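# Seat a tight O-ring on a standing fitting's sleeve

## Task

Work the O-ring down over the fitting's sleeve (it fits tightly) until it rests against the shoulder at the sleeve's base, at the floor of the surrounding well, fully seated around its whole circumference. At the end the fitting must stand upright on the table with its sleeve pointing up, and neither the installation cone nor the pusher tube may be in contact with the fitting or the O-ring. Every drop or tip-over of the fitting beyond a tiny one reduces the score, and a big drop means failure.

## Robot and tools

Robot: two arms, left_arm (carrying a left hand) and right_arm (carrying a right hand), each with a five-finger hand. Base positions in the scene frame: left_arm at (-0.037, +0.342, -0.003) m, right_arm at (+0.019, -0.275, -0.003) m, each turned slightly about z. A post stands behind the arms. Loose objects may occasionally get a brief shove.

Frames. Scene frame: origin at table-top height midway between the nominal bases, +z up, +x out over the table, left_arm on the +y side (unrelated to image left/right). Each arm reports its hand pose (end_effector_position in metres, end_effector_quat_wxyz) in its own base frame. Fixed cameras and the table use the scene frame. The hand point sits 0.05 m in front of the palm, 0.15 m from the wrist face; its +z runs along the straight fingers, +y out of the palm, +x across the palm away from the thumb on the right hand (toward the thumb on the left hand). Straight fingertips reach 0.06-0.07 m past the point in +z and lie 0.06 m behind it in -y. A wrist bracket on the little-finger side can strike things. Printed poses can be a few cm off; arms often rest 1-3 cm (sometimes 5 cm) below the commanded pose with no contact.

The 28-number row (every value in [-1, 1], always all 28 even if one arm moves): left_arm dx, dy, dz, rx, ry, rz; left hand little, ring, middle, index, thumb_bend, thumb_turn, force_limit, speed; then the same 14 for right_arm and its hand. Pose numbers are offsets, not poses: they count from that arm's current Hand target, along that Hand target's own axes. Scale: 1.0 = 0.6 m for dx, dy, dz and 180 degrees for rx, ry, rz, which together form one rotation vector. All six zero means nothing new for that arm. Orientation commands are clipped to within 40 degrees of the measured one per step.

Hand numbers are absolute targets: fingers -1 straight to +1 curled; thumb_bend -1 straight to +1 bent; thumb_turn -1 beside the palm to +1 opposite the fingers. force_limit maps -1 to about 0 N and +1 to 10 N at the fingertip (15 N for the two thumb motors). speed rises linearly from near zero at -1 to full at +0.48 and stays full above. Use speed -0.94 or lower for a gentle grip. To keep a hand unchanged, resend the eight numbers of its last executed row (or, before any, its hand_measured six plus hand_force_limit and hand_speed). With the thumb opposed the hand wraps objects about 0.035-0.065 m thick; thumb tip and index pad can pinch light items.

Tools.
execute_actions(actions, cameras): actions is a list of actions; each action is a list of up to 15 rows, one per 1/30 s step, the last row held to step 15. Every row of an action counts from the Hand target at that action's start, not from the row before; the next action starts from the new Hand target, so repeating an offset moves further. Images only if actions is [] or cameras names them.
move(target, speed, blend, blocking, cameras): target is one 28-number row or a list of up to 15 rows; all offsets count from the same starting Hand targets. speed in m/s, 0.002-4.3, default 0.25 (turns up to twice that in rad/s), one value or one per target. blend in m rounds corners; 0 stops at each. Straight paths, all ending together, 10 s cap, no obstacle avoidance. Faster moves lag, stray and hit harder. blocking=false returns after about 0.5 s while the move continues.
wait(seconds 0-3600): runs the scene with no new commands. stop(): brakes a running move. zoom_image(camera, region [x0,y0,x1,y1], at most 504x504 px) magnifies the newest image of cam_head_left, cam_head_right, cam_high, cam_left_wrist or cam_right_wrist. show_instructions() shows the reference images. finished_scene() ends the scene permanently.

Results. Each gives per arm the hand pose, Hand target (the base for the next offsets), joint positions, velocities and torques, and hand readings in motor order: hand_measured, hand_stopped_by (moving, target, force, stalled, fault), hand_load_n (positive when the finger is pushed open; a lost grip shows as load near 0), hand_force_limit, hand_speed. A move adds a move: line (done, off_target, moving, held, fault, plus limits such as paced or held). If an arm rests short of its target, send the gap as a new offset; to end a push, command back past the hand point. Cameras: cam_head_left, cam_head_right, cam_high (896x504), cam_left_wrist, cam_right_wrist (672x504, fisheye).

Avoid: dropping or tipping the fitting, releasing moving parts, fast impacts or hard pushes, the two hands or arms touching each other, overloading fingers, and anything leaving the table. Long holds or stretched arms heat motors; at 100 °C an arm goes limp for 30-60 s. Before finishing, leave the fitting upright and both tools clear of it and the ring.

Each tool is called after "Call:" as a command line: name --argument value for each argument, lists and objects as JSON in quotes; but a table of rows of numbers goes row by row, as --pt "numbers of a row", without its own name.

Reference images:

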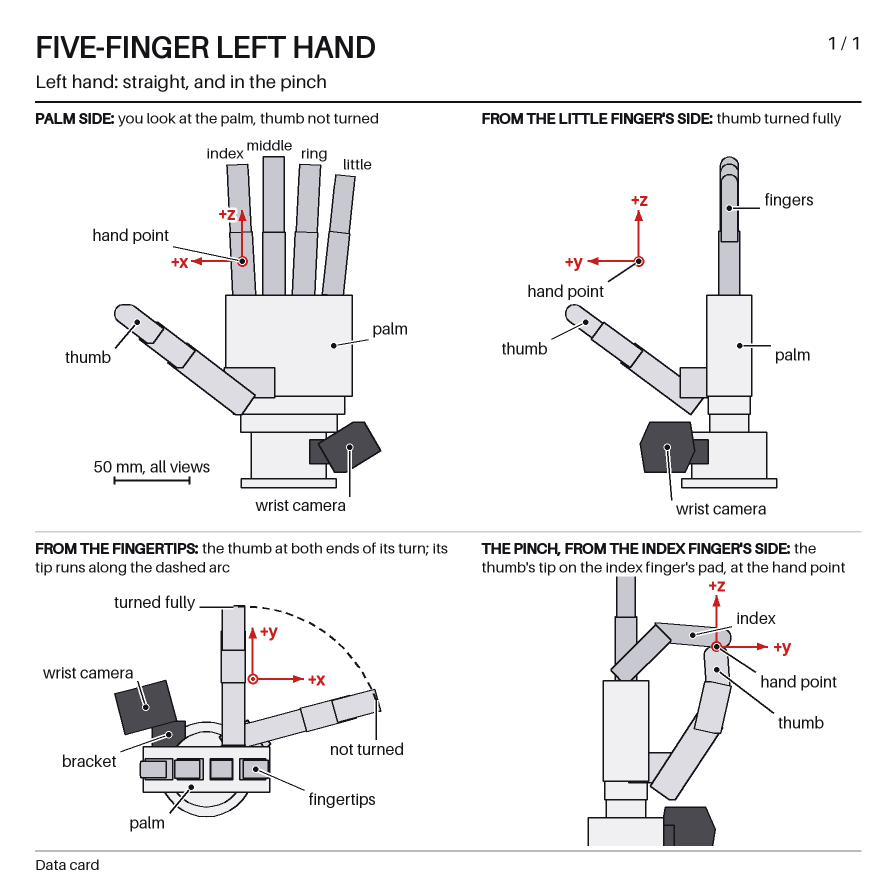

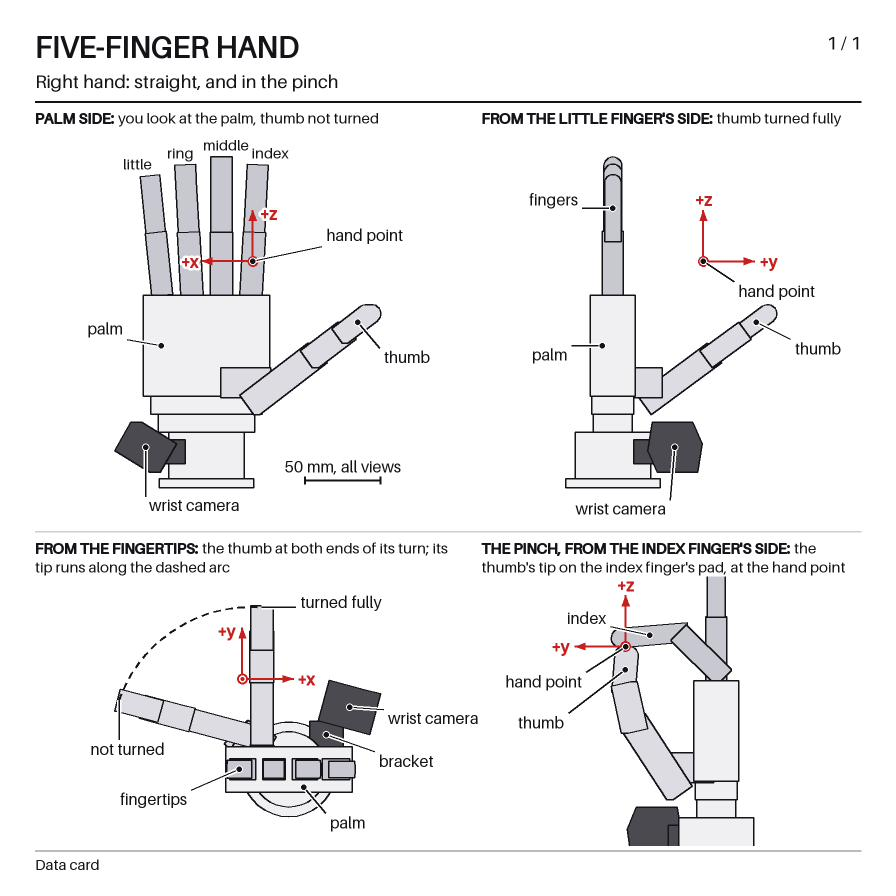

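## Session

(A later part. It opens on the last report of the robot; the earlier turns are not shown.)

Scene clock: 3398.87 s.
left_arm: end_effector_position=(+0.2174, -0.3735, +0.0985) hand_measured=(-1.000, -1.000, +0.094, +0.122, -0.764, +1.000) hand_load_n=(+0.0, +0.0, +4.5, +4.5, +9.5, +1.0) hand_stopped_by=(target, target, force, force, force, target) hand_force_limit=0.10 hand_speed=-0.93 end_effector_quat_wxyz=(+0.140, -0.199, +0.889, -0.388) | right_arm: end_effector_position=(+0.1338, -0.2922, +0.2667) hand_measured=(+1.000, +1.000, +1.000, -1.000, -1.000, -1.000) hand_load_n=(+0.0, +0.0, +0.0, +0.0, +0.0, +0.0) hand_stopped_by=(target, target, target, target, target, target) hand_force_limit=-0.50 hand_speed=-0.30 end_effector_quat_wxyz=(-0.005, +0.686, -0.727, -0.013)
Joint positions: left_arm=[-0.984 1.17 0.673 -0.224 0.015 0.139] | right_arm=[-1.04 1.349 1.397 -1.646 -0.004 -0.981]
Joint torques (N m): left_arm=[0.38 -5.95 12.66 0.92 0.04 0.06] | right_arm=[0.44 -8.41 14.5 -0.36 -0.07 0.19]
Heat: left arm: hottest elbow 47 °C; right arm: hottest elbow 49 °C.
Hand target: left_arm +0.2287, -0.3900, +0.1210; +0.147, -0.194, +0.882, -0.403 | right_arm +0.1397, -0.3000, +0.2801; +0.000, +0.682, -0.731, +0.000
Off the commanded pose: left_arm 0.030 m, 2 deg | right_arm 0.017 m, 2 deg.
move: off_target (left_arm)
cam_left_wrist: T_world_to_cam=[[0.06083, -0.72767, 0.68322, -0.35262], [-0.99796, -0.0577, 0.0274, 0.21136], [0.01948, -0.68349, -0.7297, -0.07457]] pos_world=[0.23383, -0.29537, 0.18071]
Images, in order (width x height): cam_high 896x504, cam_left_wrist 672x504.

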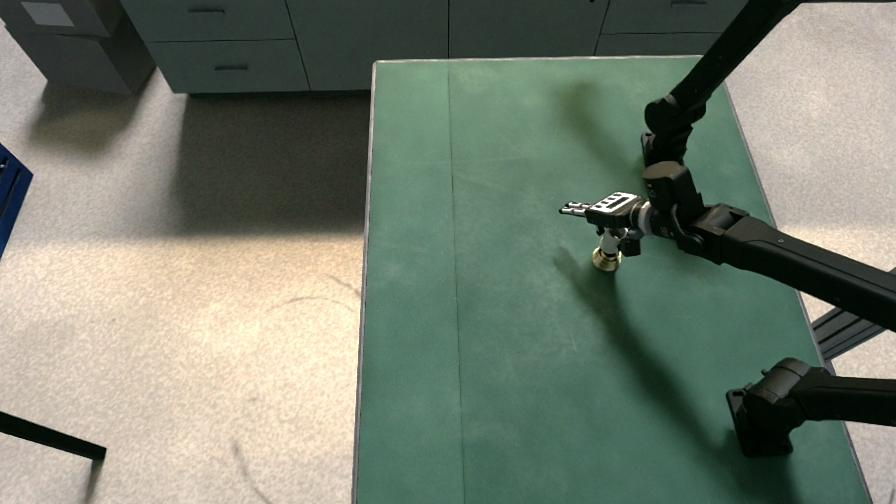

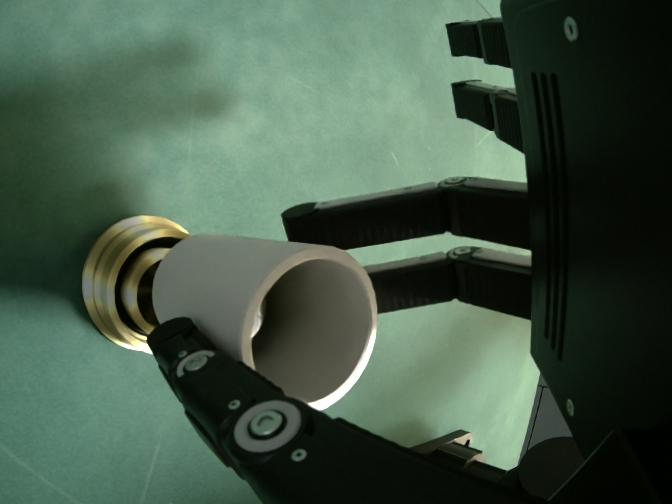

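Call:
move --pt "-0.0217 -0.0483 -0.0419 0.0149 -0.0023 -0.0019 -1 -1 0.3 0.3 -0.1 1 0.1 -0.93 0 0 0 0 0 0 1 1 1 -1 -1 -1 -0.5 -0.3" --speed 0.04 --cameras '["cam_left_wrist", "cam_high"]'

Call:
zoom_image --camera "cam_left_wrist" --region '[60, 190, 400, 420]'

Call:
zoom_image --camera "cam_high" --region '[585, 225, 630, 275]'

Scene clock: 3437.23 s.
left_arm: end_effector_position=(+0.2219, -0.3729, +0.1279) hand_measured=(-1.000, -1.000, +0.094, +0.122, -0.764, +1.000) hand_load_n=(+0.0, +0.0, +4.0, +4.5, +9.0, +1.0) hand_stopped_by=(target, target, force, force, force, target) hand_force_limit=0.10 hand_speed=-0.93 end_effector_quat_wxyz=(+0.141, -0.203, +0.883, -0.400) | right_arm: end_effector_position=(+0.1338, -0.2922, +0.2667) hand_measured=(+1.000, +1.000, +1.000, -1.000, -1.000, -1.000) hand_load_n=(+0.0, +0.0, +0.0, +0.0, +0.0, +0.0) hand_stopped_by=(target, target, target, target, target, target) hand_force_limit=-0.50 hand_speed=-0.30 end_effector_quat_wxyz=(-0.005, +0.686, -0.727, -0.013)
Joint positions: left_arm=[-0.969 1.121 0.71 -0.284 0.027 0.136] | right_arm=[-1.04 1.349 1.397 -1.646 -0.004 -0.981]
Joint torques (N m): left_arm=[1.73 -7.53 13.01 0.98 0.17 0.16] | right_arm=[-0.32 -7.77 14.43 -0.42 -0.06 0.18]
Heat: left arm: hottest elbow 47 °C; right arm: hottest elbow 49 °C.
Hand target: left_arm +0.2362, -0.3849, +0.1605; +0.154, -0.195, +0.871, -0.423 | right_arm +0.1397, -0.3000, +0.2801; +0.000, +0.682, -0.731, +0.000
Off the commanded pose: left_arm 0.038 m, 3 deg | right_arm 0.017 m, 2 deg.
move: off_target (left_arm)
cam_left_wrist: T_world_to_cam=[[0.0624, -0.70825, 0.7032, -0.36824], [-0.99762, -0.065, 0.02306, 0.21297], [0.02937, -0.70296, -0.71062, -0.06471]] pos_world=[0.23734, -0.29246, 0.20805]
Images, in order (width x height): cam_high 896x504, cam_left_wrist 672x504.

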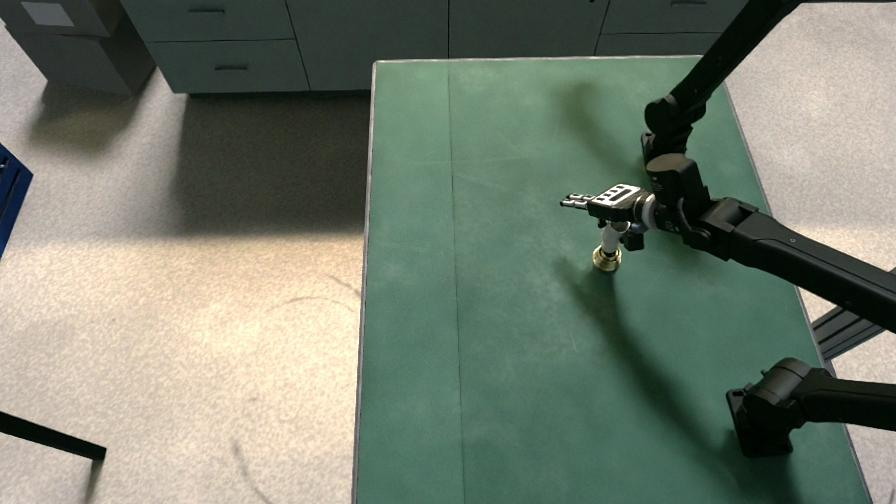

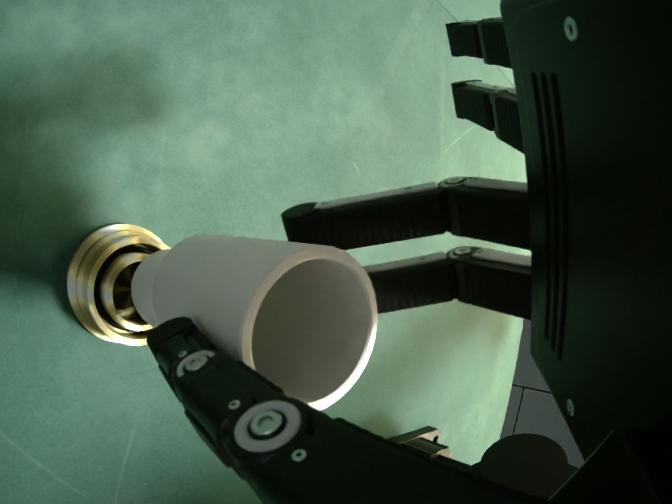

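Scaled by 1.482 from the camera's image (finer frame: 960x720).

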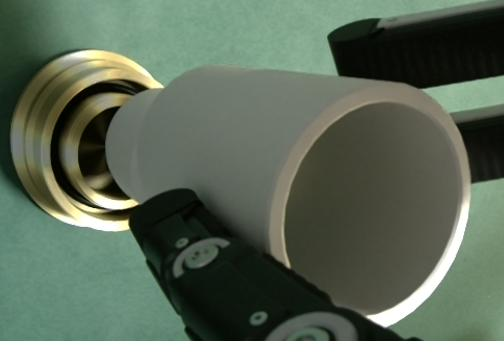

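Scaled by 10.080 from the camera's image (finer frame: 1280x720).

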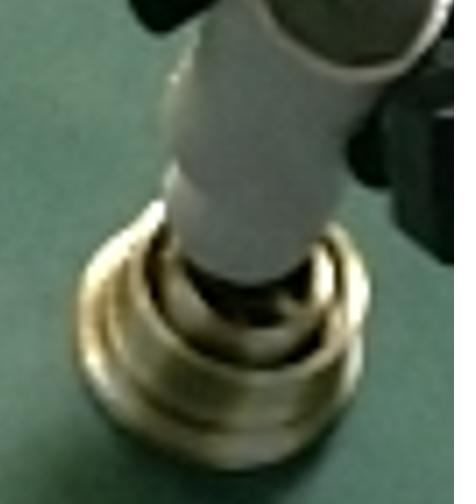

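Call:
execute_actions --actions '[]'

Scene clock: 3461.73 s.
left_arm: end_effector_position=(+0.2219, -0.3729, +0.1279) hand_measured=(-1.000, -1.000, +0.094, +0.122, -0.764, +1.000) hand_load_n=(+0.0, +0.0, +4.5, +4.5, +9.5, +1.0) hand_stopped_by=(target, target, force, force, force, target) hand_force_limit=0.10 hand_speed=-0.93 end_effector_quat_wxyz=(+0.141, -0.203, +0.883, -0.400) | right_arm: end_effector_position=(+0.1338, -0.2922, +0.2667) hand_measured=(+1.000, +1.000, +1.000, -1.000, -1.000, -1.000) hand_load_n=(+0.0, +0.0, +0.0, +0.0, +0.0, +0.0) hand_stopped_by=(target, target, target, target, target, target) hand_force_limit=-0.50 hand_speed=-0.30 end_effector_quat_wxyz=(-0.005, +0.686, -0.727, -0.013)
Joint positions: left_arm=[-0.969 1.121 0.71 -0.284 0.027 0.136] | right_arm=[-1.04 1.349 1.397 -1.646 -0.004 -0.981]
Joint velocities: within noise
Joint torques (N m): left_arm=[1.61 -7.47 12.97 0.99 0.17 0.15] | right_arm=[0.5 -8.35 14.5 -0.39 -0.08 0.15]
Heat: left arm: hottest elbow 49 °C; right arm: hottest elbow 49 °C.
Hand target: left_arm +0.2362, -0.3849, +0.1605; +0.154, -0.195, +0.871, -0.423 | right_arm +0.1397, -0.3000, +0.2801; +0.000, +0.682, -0.731, +0.000
Off the commanded pose: left_arm 0.038 m, 3 deg | right_arm 0.017 m, 2 deg.
camera_calibration:
cam_left_wrist: T_world_to_cam=[[0.0624, -0.70825, 0.7032, -0.36824], [-0.99762, -0.065, 0.02306, 0.21297], [0.02937, -0.70296, -0.71062, -0.06471]] pos_world=[0.23734, -0.29246, 0.20805]
cam_right_wrist: T_world_to_cam=[[-0.97313, -0.22909, -0.02297, 0.07279], [-0.21316, 0.85873, 0.466, 0.16676], [-0.08704, 0.45837, -0.88449, 0.49817]] pos_world=[0.14974, -0.35487, 0.36459]

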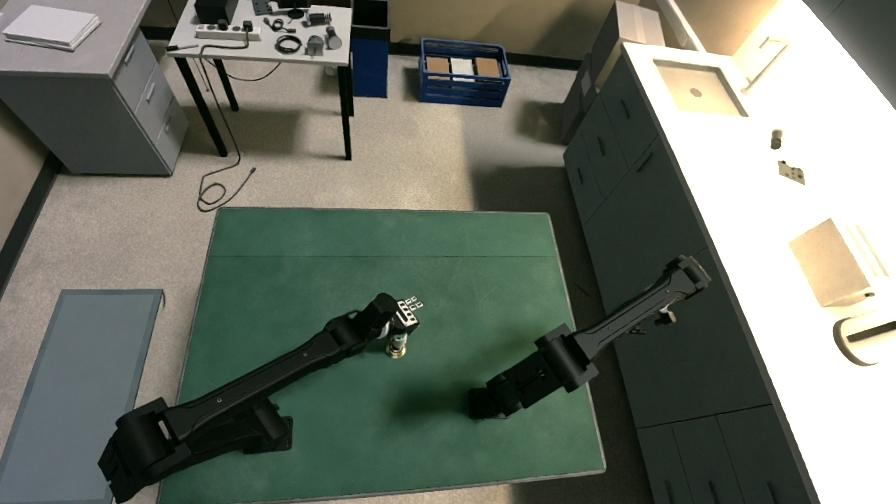

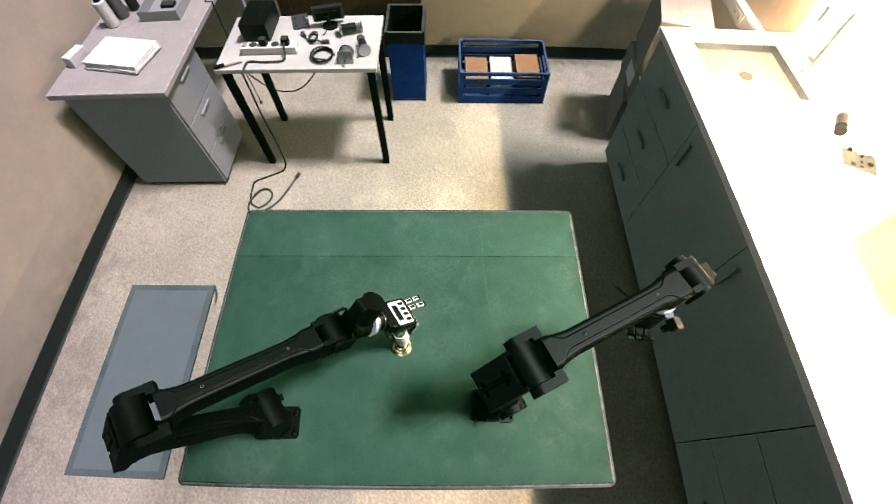

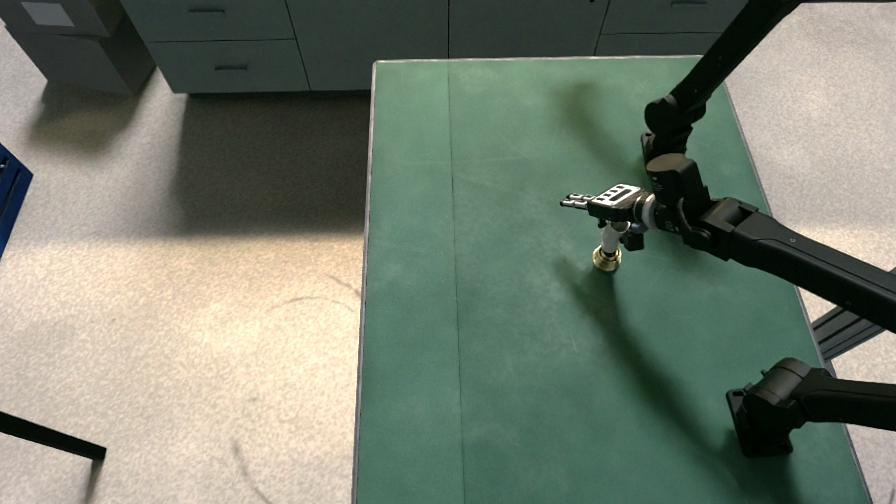

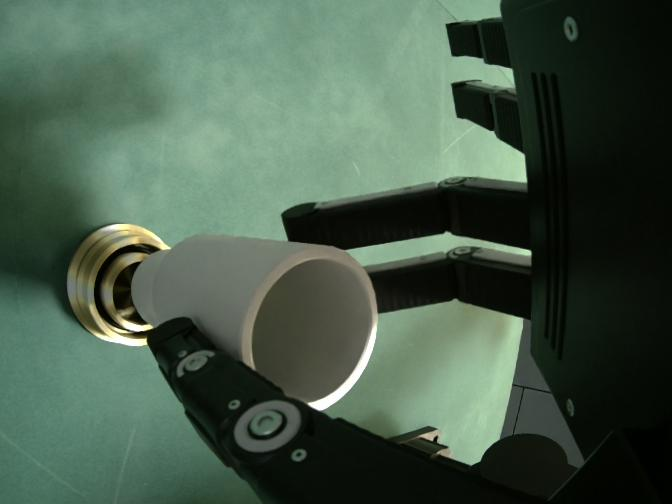

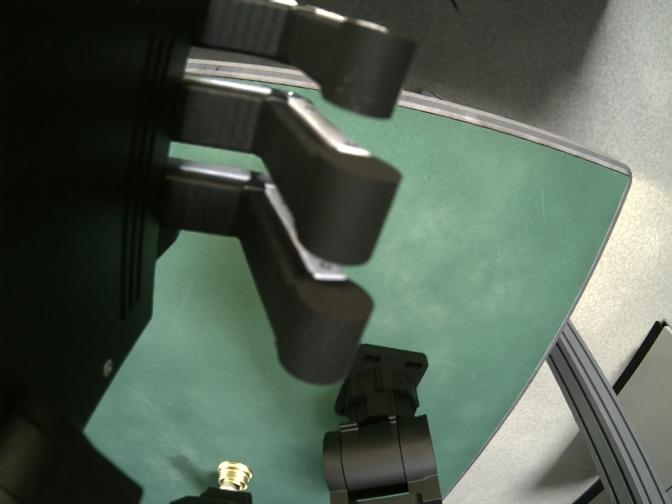

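Call:
zoom_image --camera "cam_left_wrist" --region '[50, 200, 250, 360]'

Call:
zoom_image --camera "cam_high" --region '[575, 205, 655, 285]'

Scaled by 2.520 from the camera's image (finer frame: 960x720).

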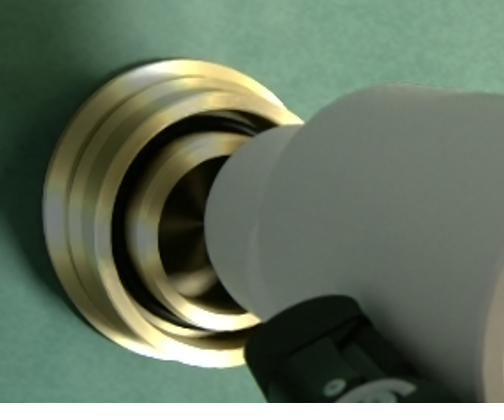

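Scaled by 6.300 from the camera's image (finer frame: 1280x720).

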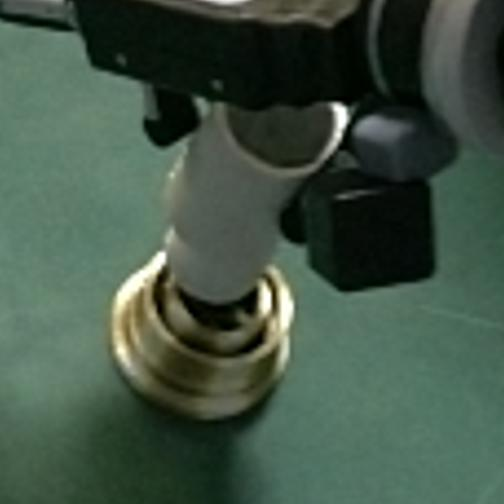

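Call:
move --target '[0.0171,0.0597,0.0083,-0.0184,0.0034,-0.0042,-1,-1,0.3,0.3,-0.1,1,0.1,-0.93,0,0,0,0,0,0,1,1,1,-1,-1,-1,-0.5,-0.3]' --speed 0.04 --cameras '["cam_left_wrist","cam_high"]'

Scene clock: 3507.07 s.
left_arm: end_effector_position=(+0.2219, -0.3729, +0.1279) hand_measured=(-1.000, -1.000, +0.094, +0.122, -0.764, +1.000) hand_load_n=(+0.0, -0.5, +4.5, +5.0, +9.5, +1.0) hand_stopped_by=(target, target, force, force, force, target) hand_force_limit=0.10 hand_speed=-0.93 end_effector_quat_wxyz=(+0.141, -0.203, +0.883, -0.400) | right_arm: end_effector_position=(+0.1338, -0.2922, +0.2667) hand_measured=(+1.000, +1.000, +1.000, -1.000, -1.000, -1.000) hand_load_n=(+0.0, +0.0, +0.0, +0.0, +0.0, +0.0) hand_stopped_by=(target, target, target, target, target, target) hand_force_limit=-0.50 hand_speed=-0.30 end_effector_quat_wxyz=(-0.005, +0.686, -0.727, -0.013)
Joint positions: left_arm=[-0.969 1.121 0.71 -0.284 0.027 0.136] | right_arm=[-1.04 1.349 1.397 -1.646 -0.004 -0.981]
Joint torques (N m): left_arm=[0.85 -6.42 8.58 1.24 -0.04 -0.01] | right_arm=[0.38 -8.59 14.43 -0.36 -0.05 0.19]
Heat: left arm: hottest elbow 51 °C; right arm: hottest elbow 49 °C.
Hand target: left_arm +0.2219, -0.3728, +0.1279; +0.141, -0.203, +0.883, -0.400 | right_arm +0.1397, -0.3000, +0.2801; +0.000, +0.682, -0.731, +0.000
Off the commanded pose: left_arm 0.000 m, 0 deg | right_arm 0.017 m, 2 deg.
move: done
cam_left_wrist: T_world_to_cam=[[0.0624, -0.70825, 0.7032, -0.36824], [-0.99762, -0.065, 0.02306, 0.21297], [0.02937, -0.70296, -0.71062, -0.06471]] pos_world=[0.23734, -0.29246, 0.20805]
Images, in order (width x height): cam_high 896x504, cam_left_wrist 672x504.

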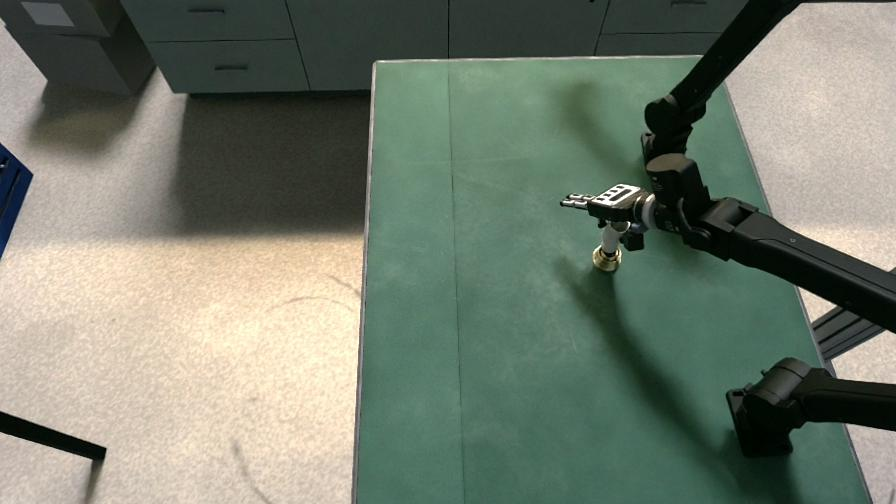

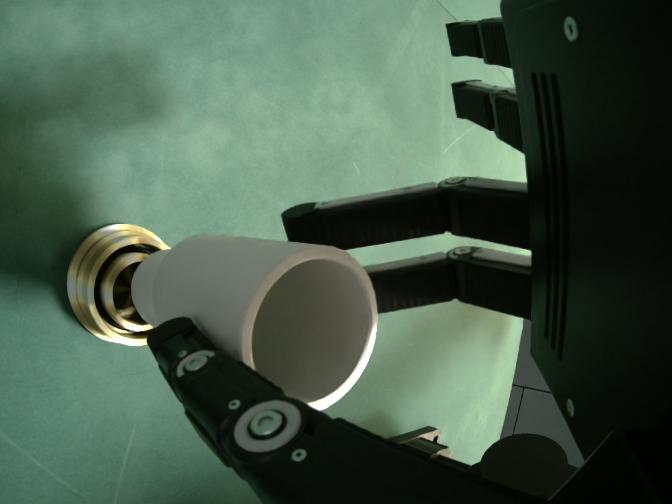

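Call:
move --pt "-0.0102 -0.0770 -0.0142 0.0252 -0.0035 0.0007 -1 -1 0.3 0.3 -0.1 1 0.1 -0.93 0 0 0 0 0 0 1 1 1 -1 -1 -1 -0.5 -0.3" --pt "-0.0102 -0.0668 -0.0263 0.0042 -0.0010 0.0006 -1 -1 0.3 0.3 -0.1 1 0.1 -0.93 0 0 0 0 0 0 1 1 1 -1 -1 -1 -0.5 -0.3" --speed '[0.05,0.02]' --blend '[0.005,0]' --cameras '["cam_left_wrist","cam_high"]'

Scene clock: 3531.50 s.
left_arm: end_effector_position=(+0.2194, -0.3693, +0.1367) hand_measured=(-1.000, -1.000, +0.094, +0.122, -0.764, +1.000) hand_load_n=(+0.0, +0.0, +4.5, +4.5, +9.0, +1.0) hand_stopped_by=(target, target, force, force, force, target) hand_force_limit=0.10 hand_speed=-0.93 end_effector_quat_wxyz=(+0.134, -0.206, +0.891, -0.381) | right_arm: end_effector_position=(+0.1338, -0.2922, +0.2667) hand_measured=(+1.000, +1.000, +1.000, -1.000, -1.000, -1.000) hand_load_n=(+0.0, +0.0, +0.0, +0.0, +0.0, +0.0) hand_stopped_by=(target, target, target, target, target, target) hand_force_limit=-0.50 hand_speed=-0.30 end_effector_quat_wxyz=(-0.005, +0.686, -0.727, -0.013)
Joint positions: left_arm=[-0.969 1.118 0.753 -0.374 0.027 0.136] | right_arm=[-1.04 1.349 1.397 -1.646 -0.004 -0.981]
Joint torques (N m): left_arm=[0.85 -7.3 13.2 0.9 -0.03 0.02] | right_arm=[0.15 -8.23 14.38 -0.34 -0.07 0.19]
Heat: left arm: hottest elbow 48 °C; right arm: hottest elbow 49 °C.
Hand target: left_arm +0.2306, -0.3837, +0.1691; +0.144, -0.202, +0.880, -0.405 | right_arm +0.1397, -0.3000, +0.2801; +0.000, +0.682, -0.731, +0.000
Off the commanded pose: left_arm 0.037 m, 3 deg | right_arm 0.017 m, 2 deg.
move: off_target (left_arm)
cam_left_wrist: T_world_to_cam=[[0.07974, -0.73349, 0.67501, -0.38095], [-0.99675, -0.06631, 0.0457, 0.20672], [0.01124, -0.67646, -0.73639, -0.03854]] pos_world=[0.23686, -0.29179, 0.21932]
Images, in order (width x height): cam_high 896x504, cam_left_wrist 672x504.

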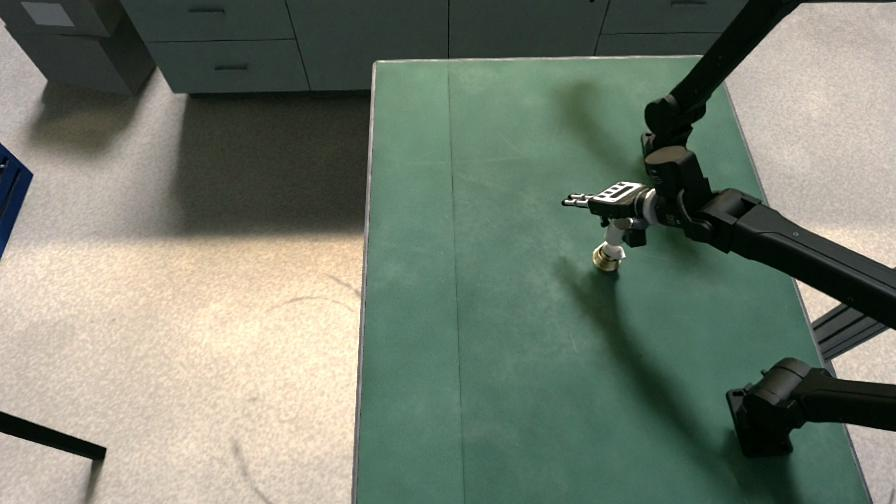

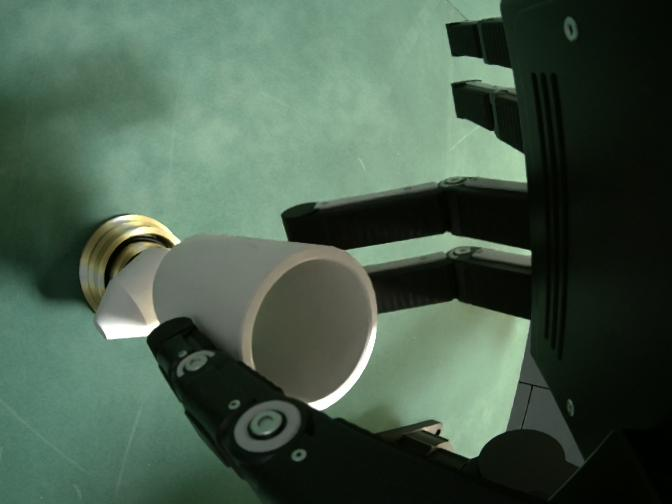

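Call:
zoom_image --camera "cam_left_wrist" --region '[60, 190, 220, 360]'

Call:
zoom_image --camera "cam_high" --region '[575, 205, 655, 285]'

Scaled by 2.965 from the camera's image (finer frame: 960x720).

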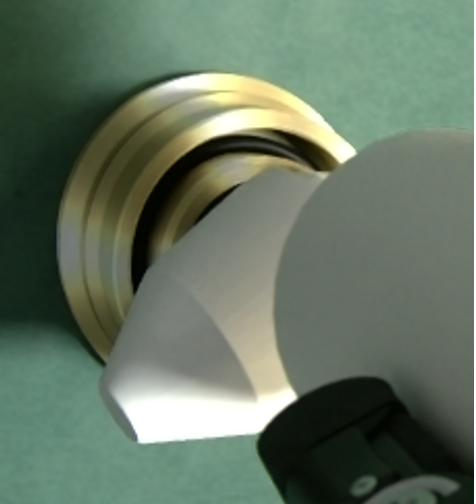

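Scaled by 6.300 from the camera's image (finer frame: 1280x720).

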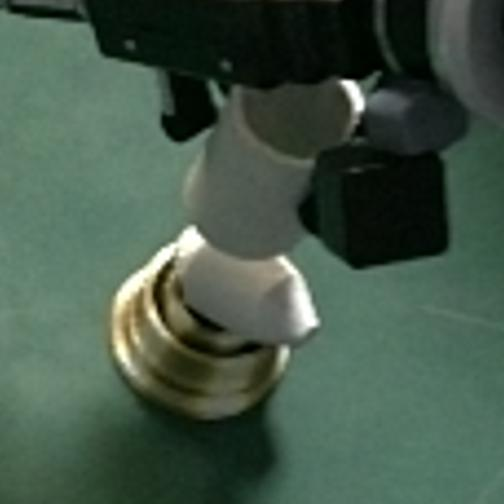

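Call:
move --target '[-0.0045,-0.0386,-0.0315,0,0,0,-1,-1,0.3,0.3,-0.1,1,0.1,-0.93,0,0,0,0,0,0,1,1,1,-1,-1,-1,-0.5,-0.3]' --speed 0.04 --cameras '["cam_left_wrist","cam_high","cam_head_left","cam_head_right"]'

Scene clock: 3558.53 s.
left_arm: end_effector_position=(+0.2209, -0.3715, +0.1654) hand_measured=(-1.000, -1.000, +0.094, +0.122, -0.764, +1.000) hand_load_n=(+0.0, -0.5, +4.0, +4.5, +9.0, +1.0) hand_stopped_by=(target, target, force, force, force, target) hand_force_limit=0.10 hand_speed=-0.93 end_effector_quat_wxyz=(+0.134, -0.206, +0.892, -0.380) | right_arm: end_effector_position=(+0.1338, -0.2922, +0.2667) hand_measured=(+1.000, +1.000, +1.000, -1.000, -1.000, -1.000) hand_load_n=(+0.0, +0.0, +0.0, +0.0, +0.0, +0.0) hand_stopped_by=(target, target, target, target, target, target) hand_force_limit=-0.50 hand_speed=-0.30 end_effector_quat_wxyz=(-0.005, +0.686, -0.727, -0.013)
Joint positions: left_arm=[-0.969 1.098 0.819 -0.462 0.027 0.136] | right_arm=[-1.04 1.349 1.397 -1.646 -0.004 -0.981]
Joint torques (N m): left_arm=[0.91 -7.3 13.42 0.94 -0.05 0.01] | right_arm=[0.03 -8.29 14.61 -0.39 -0.1 0.15]
Heat: left arm: hottest elbow 47 °C; right arm: hottest elbow 49 °C.
Hand target: left_arm +0.2306, -0.3837, +0.1991; +0.144, -0.202, +0.880, -0.405 | right_arm +0.1397, -0.3000, +0.2801; +0.000, +0.682, -0.731, +0.000
Off the commanded pose: left_arm 0.037 m, 3 deg | right_arm 0.017 m, 2 deg.
move: off_target (left_arm)
cam_left_wrist: T_world_to_cam=[[0.08035, -0.73435, 0.674, -0.40235], [-0.99671, -0.06634, 0.04654, 0.20662], [0.01054, -0.67552, -0.73727, -0.01824]] pos_world=[0.23846, -0.29409, 0.24812]
Images, in order (width x height): cam_head_left 896x504, cam_head_right 896x504, cam_high 896x504, cam_left_wrist 672x504.

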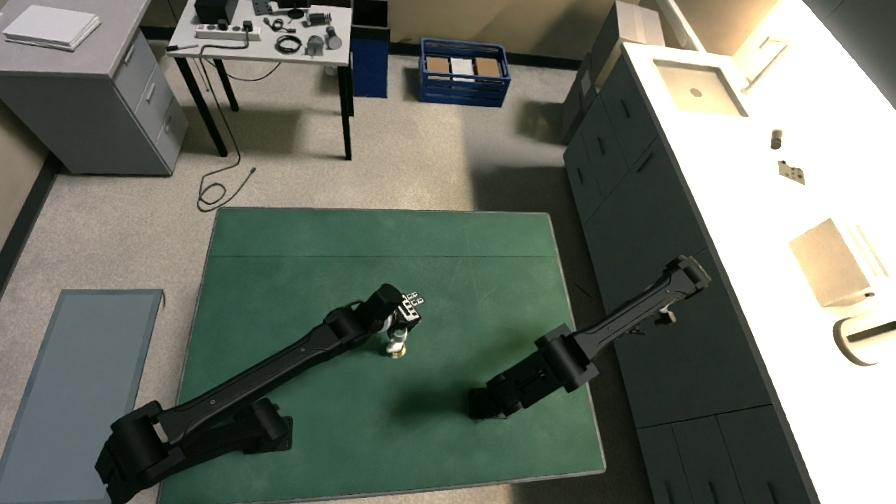

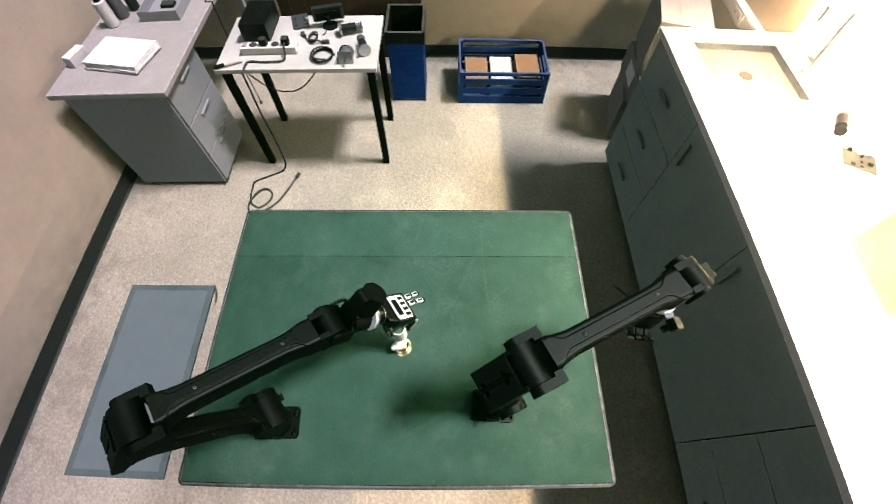

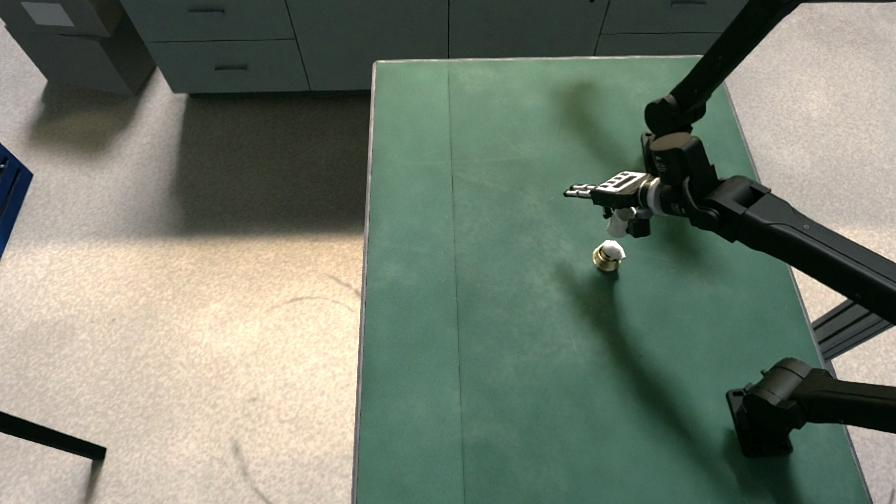

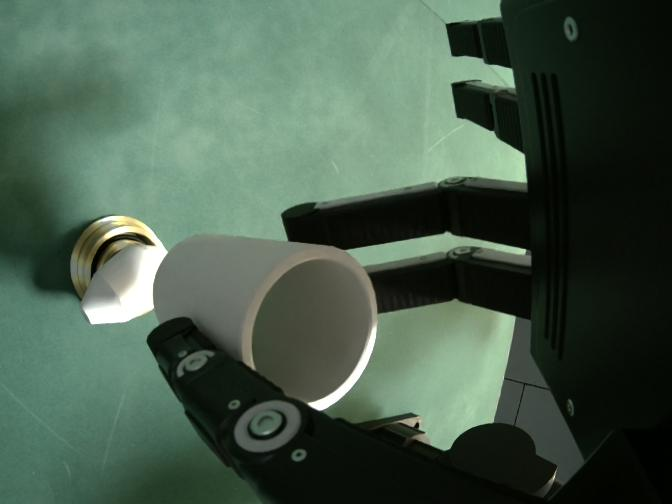

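Call:
zoom_image --camera "cam_high" --region '[575, 205, 655, 285]'

Call:
zoom_image --camera "cam_head_left" --region '[365, 310, 435, 370]'

Call:
zoom_image --camera "cam_head_right" --region '[370, 310, 440, 370]'

Call:
zoom_image --camera "cam_left_wrist" --region '[60, 190, 220, 350]'

Scaled by 6.300 from the camera's image (finer frame: 1280x720).

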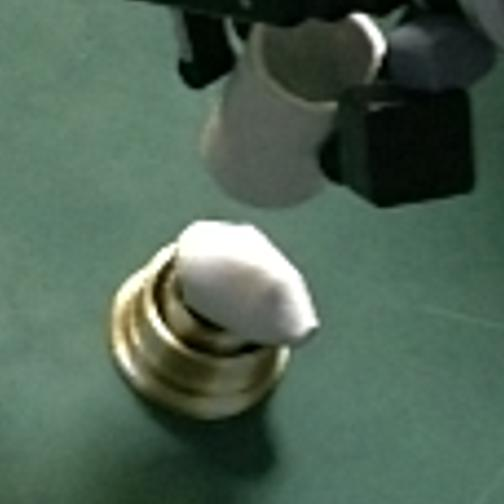

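Scaled by 7.200 from the camera's image (finer frame: 1280x720).

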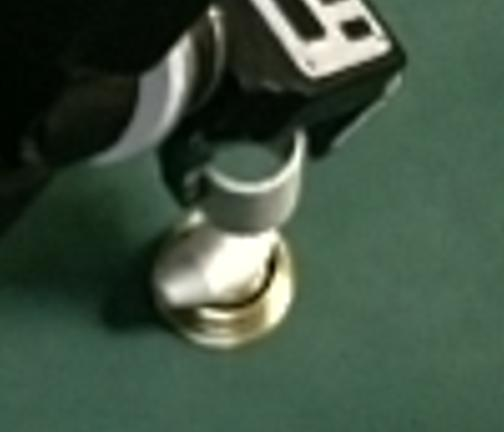

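Scaled by 7.200 from the camera's image (finer frame: 1280x720).

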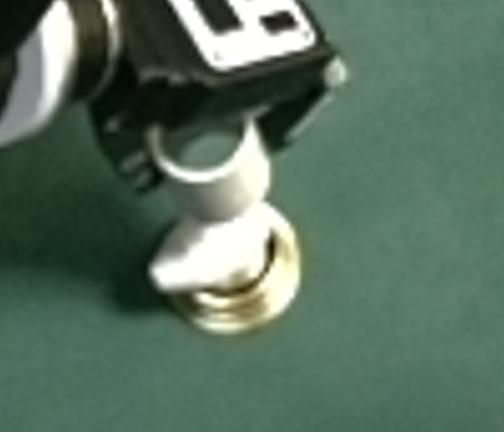

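Scaled by 3.150 from the camera's image (finer frame: 960x720).

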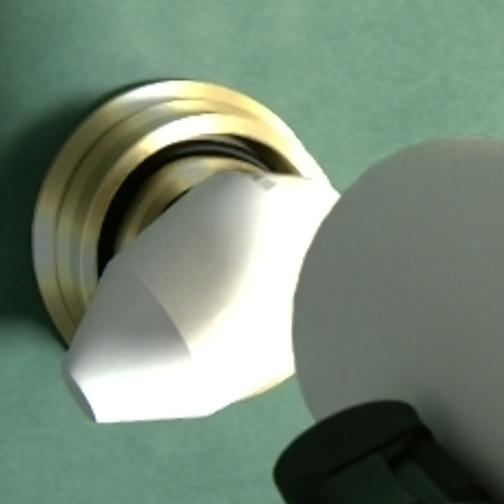

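Call:
move --target '[-0.2524,0.0538,-0.0299,-0.0100,-0.0859,-0.0702,-1,-1,0.3,0.3,-0.1,1,0.1,-0.93,0,0,0,0,0,0,1,1,1,-1,-1,-1,-0.5,-0.3]' --speed 0.08 --cameras '["cam_left_wrist","cam_high","cam_head_left","cam_head_right"]'

Scene clock: 3601.87 s.
left_arm: end_effector_position=(+0.3340, -0.2711, +0.1714) hand_measured=(-1.000, -1.000, +0.094, +0.122, -0.764, +1.000) hand_load_n=(+0.0, +0.0, +4.5, +4.5, +9.0, +1.0) hand_stopped_by=(target, target, force, force, force, target) hand_force_limit=0.10 hand_speed=-0.93 end_effector_quat_wxyz=(+0.201, -0.358, +0.840, -0.355) | right_arm: end_effector_position=(+0.1338, -0.2922, +0.2667) hand_measured=(+1.000, +1.000, +1.000, -1.000, -1.000, -1.000) hand_load_n=(+0.0, +0.0, +0.0, +0.0, +0.0, +0.0) hand_stopped_by=(target, target, target, target, target, target) hand_force_limit=-0.50 hand_speed=-0.30 end_effector_quat_wxyz=(-0.005, +0.686, -0.727, -0.013)
Joint positions: left_arm=[-0.616 1.081 0.819 -0.468 0.027 0.136] | right_arm=[-1.04 1.349 1.397 -1.646 -0.004 -0.981]
Joint torques (N m): left_arm=[1.38 -5.95 13.55 1.13 0 0.02] | right_arm=[0.09 -8.47 14.48 -0.39 -0.06 0.17]
Heat: left arm: hottest elbow 50 °C; right arm: hottest elbow 49 °C.
Hand target: left_arm +0.3484, -0.2815, +0.1991; +0.212, -0.352, +0.831, -0.374 | right_arm +0.1397, -0.3000, +0.2801; +0.000, +0.682, -0.731, +0.000
Off the commanded pose: left_arm 0.033 m, 3 deg | right_arm 0.017 m, 2 deg.
move: off_target (left_arm)
cam_left_wrist: T_world_to_cam=[[0.32314, -0.65721, 0.68093, -0.40311], [-0.9128, -0.40635, 0.04098, 0.20642], [0.24976, -0.63479, -0.7312, -0.0171]] pos_world=[0.32295, -0.1919, 0.25353]
Images, in order (width x height): cam_head_left 896x504, cam_head_right 896x504, cam_high 896x504, cam_left_wrist 672x504.

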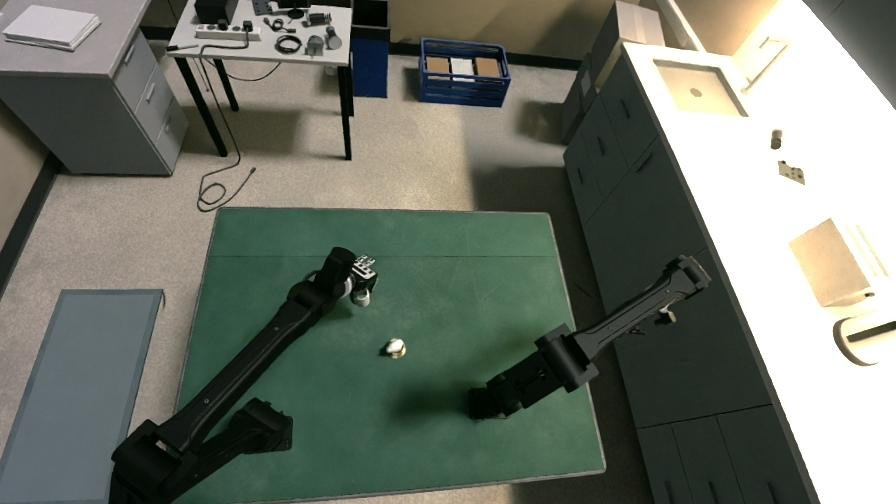

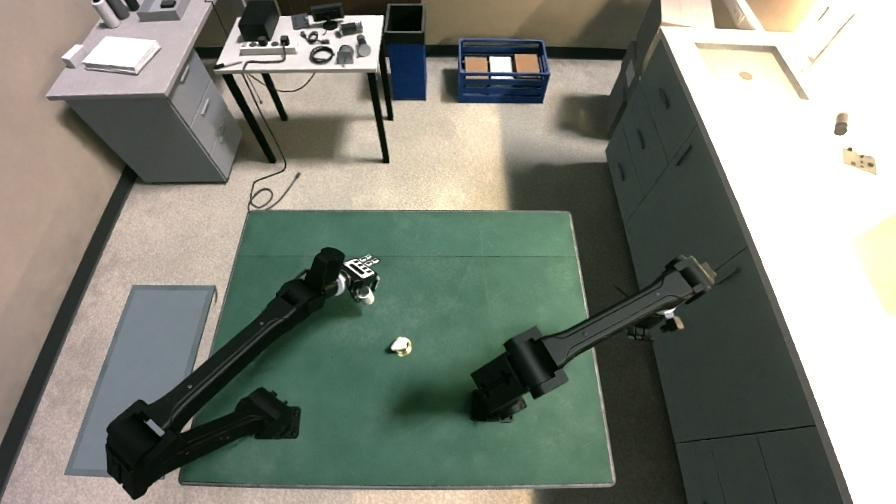

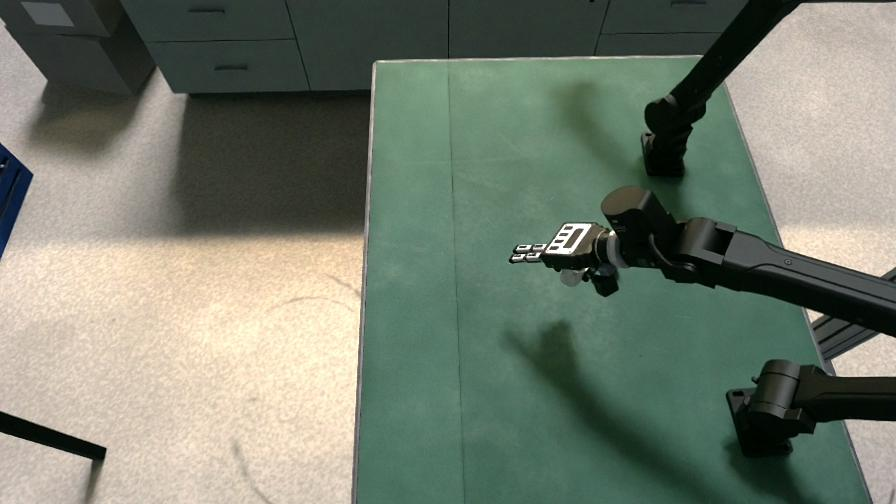

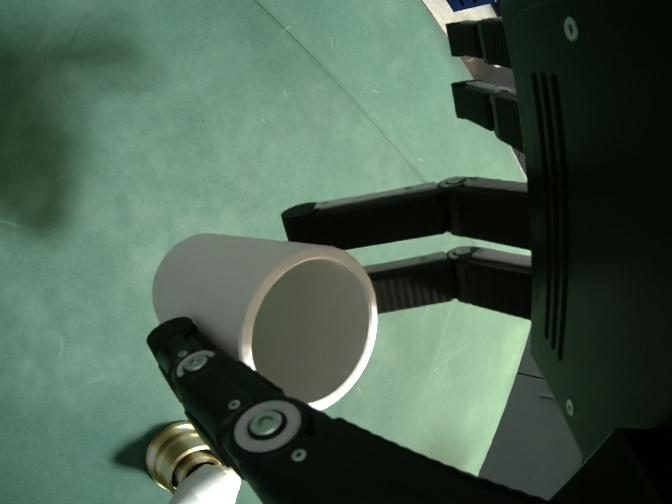

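Call:
zoom_image --camera "cam_head_left" --region '[375, 320, 425, 370]'

Call:
zoom_image --camera "cam_head_right" --region '[380, 320, 430, 370]'

Call:
zoom_image --camera "cam_left_wrist" --region '[110, 380, 270, 504]'

Scaled by 10.080 from the camera's image (finer frame: 1280x720).

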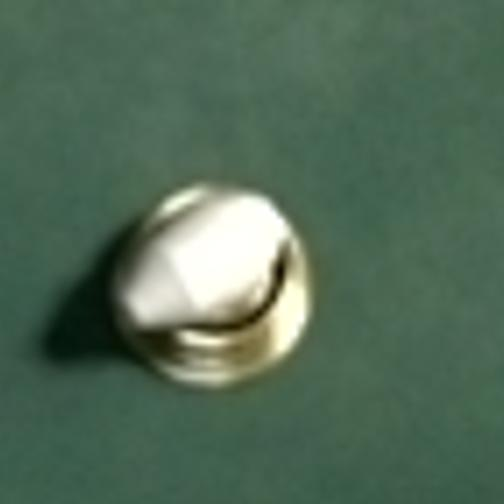

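Scaled by 10.080 from the camera's image (finer frame: 1280x720).

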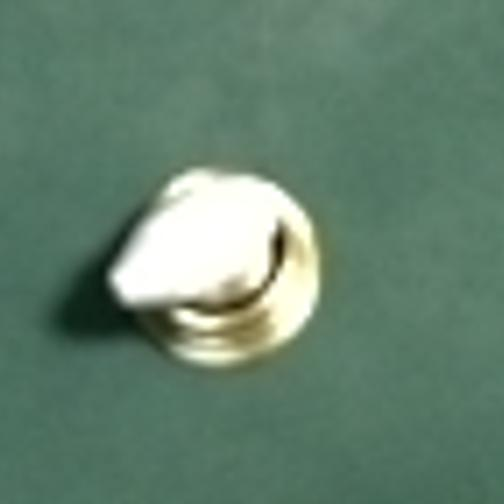

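Scaled by 3.150 from the camera's image (finer frame: 960x720).

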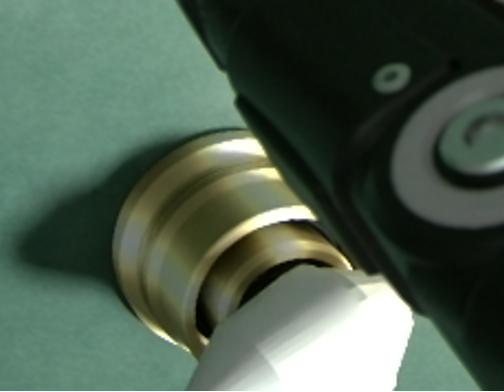

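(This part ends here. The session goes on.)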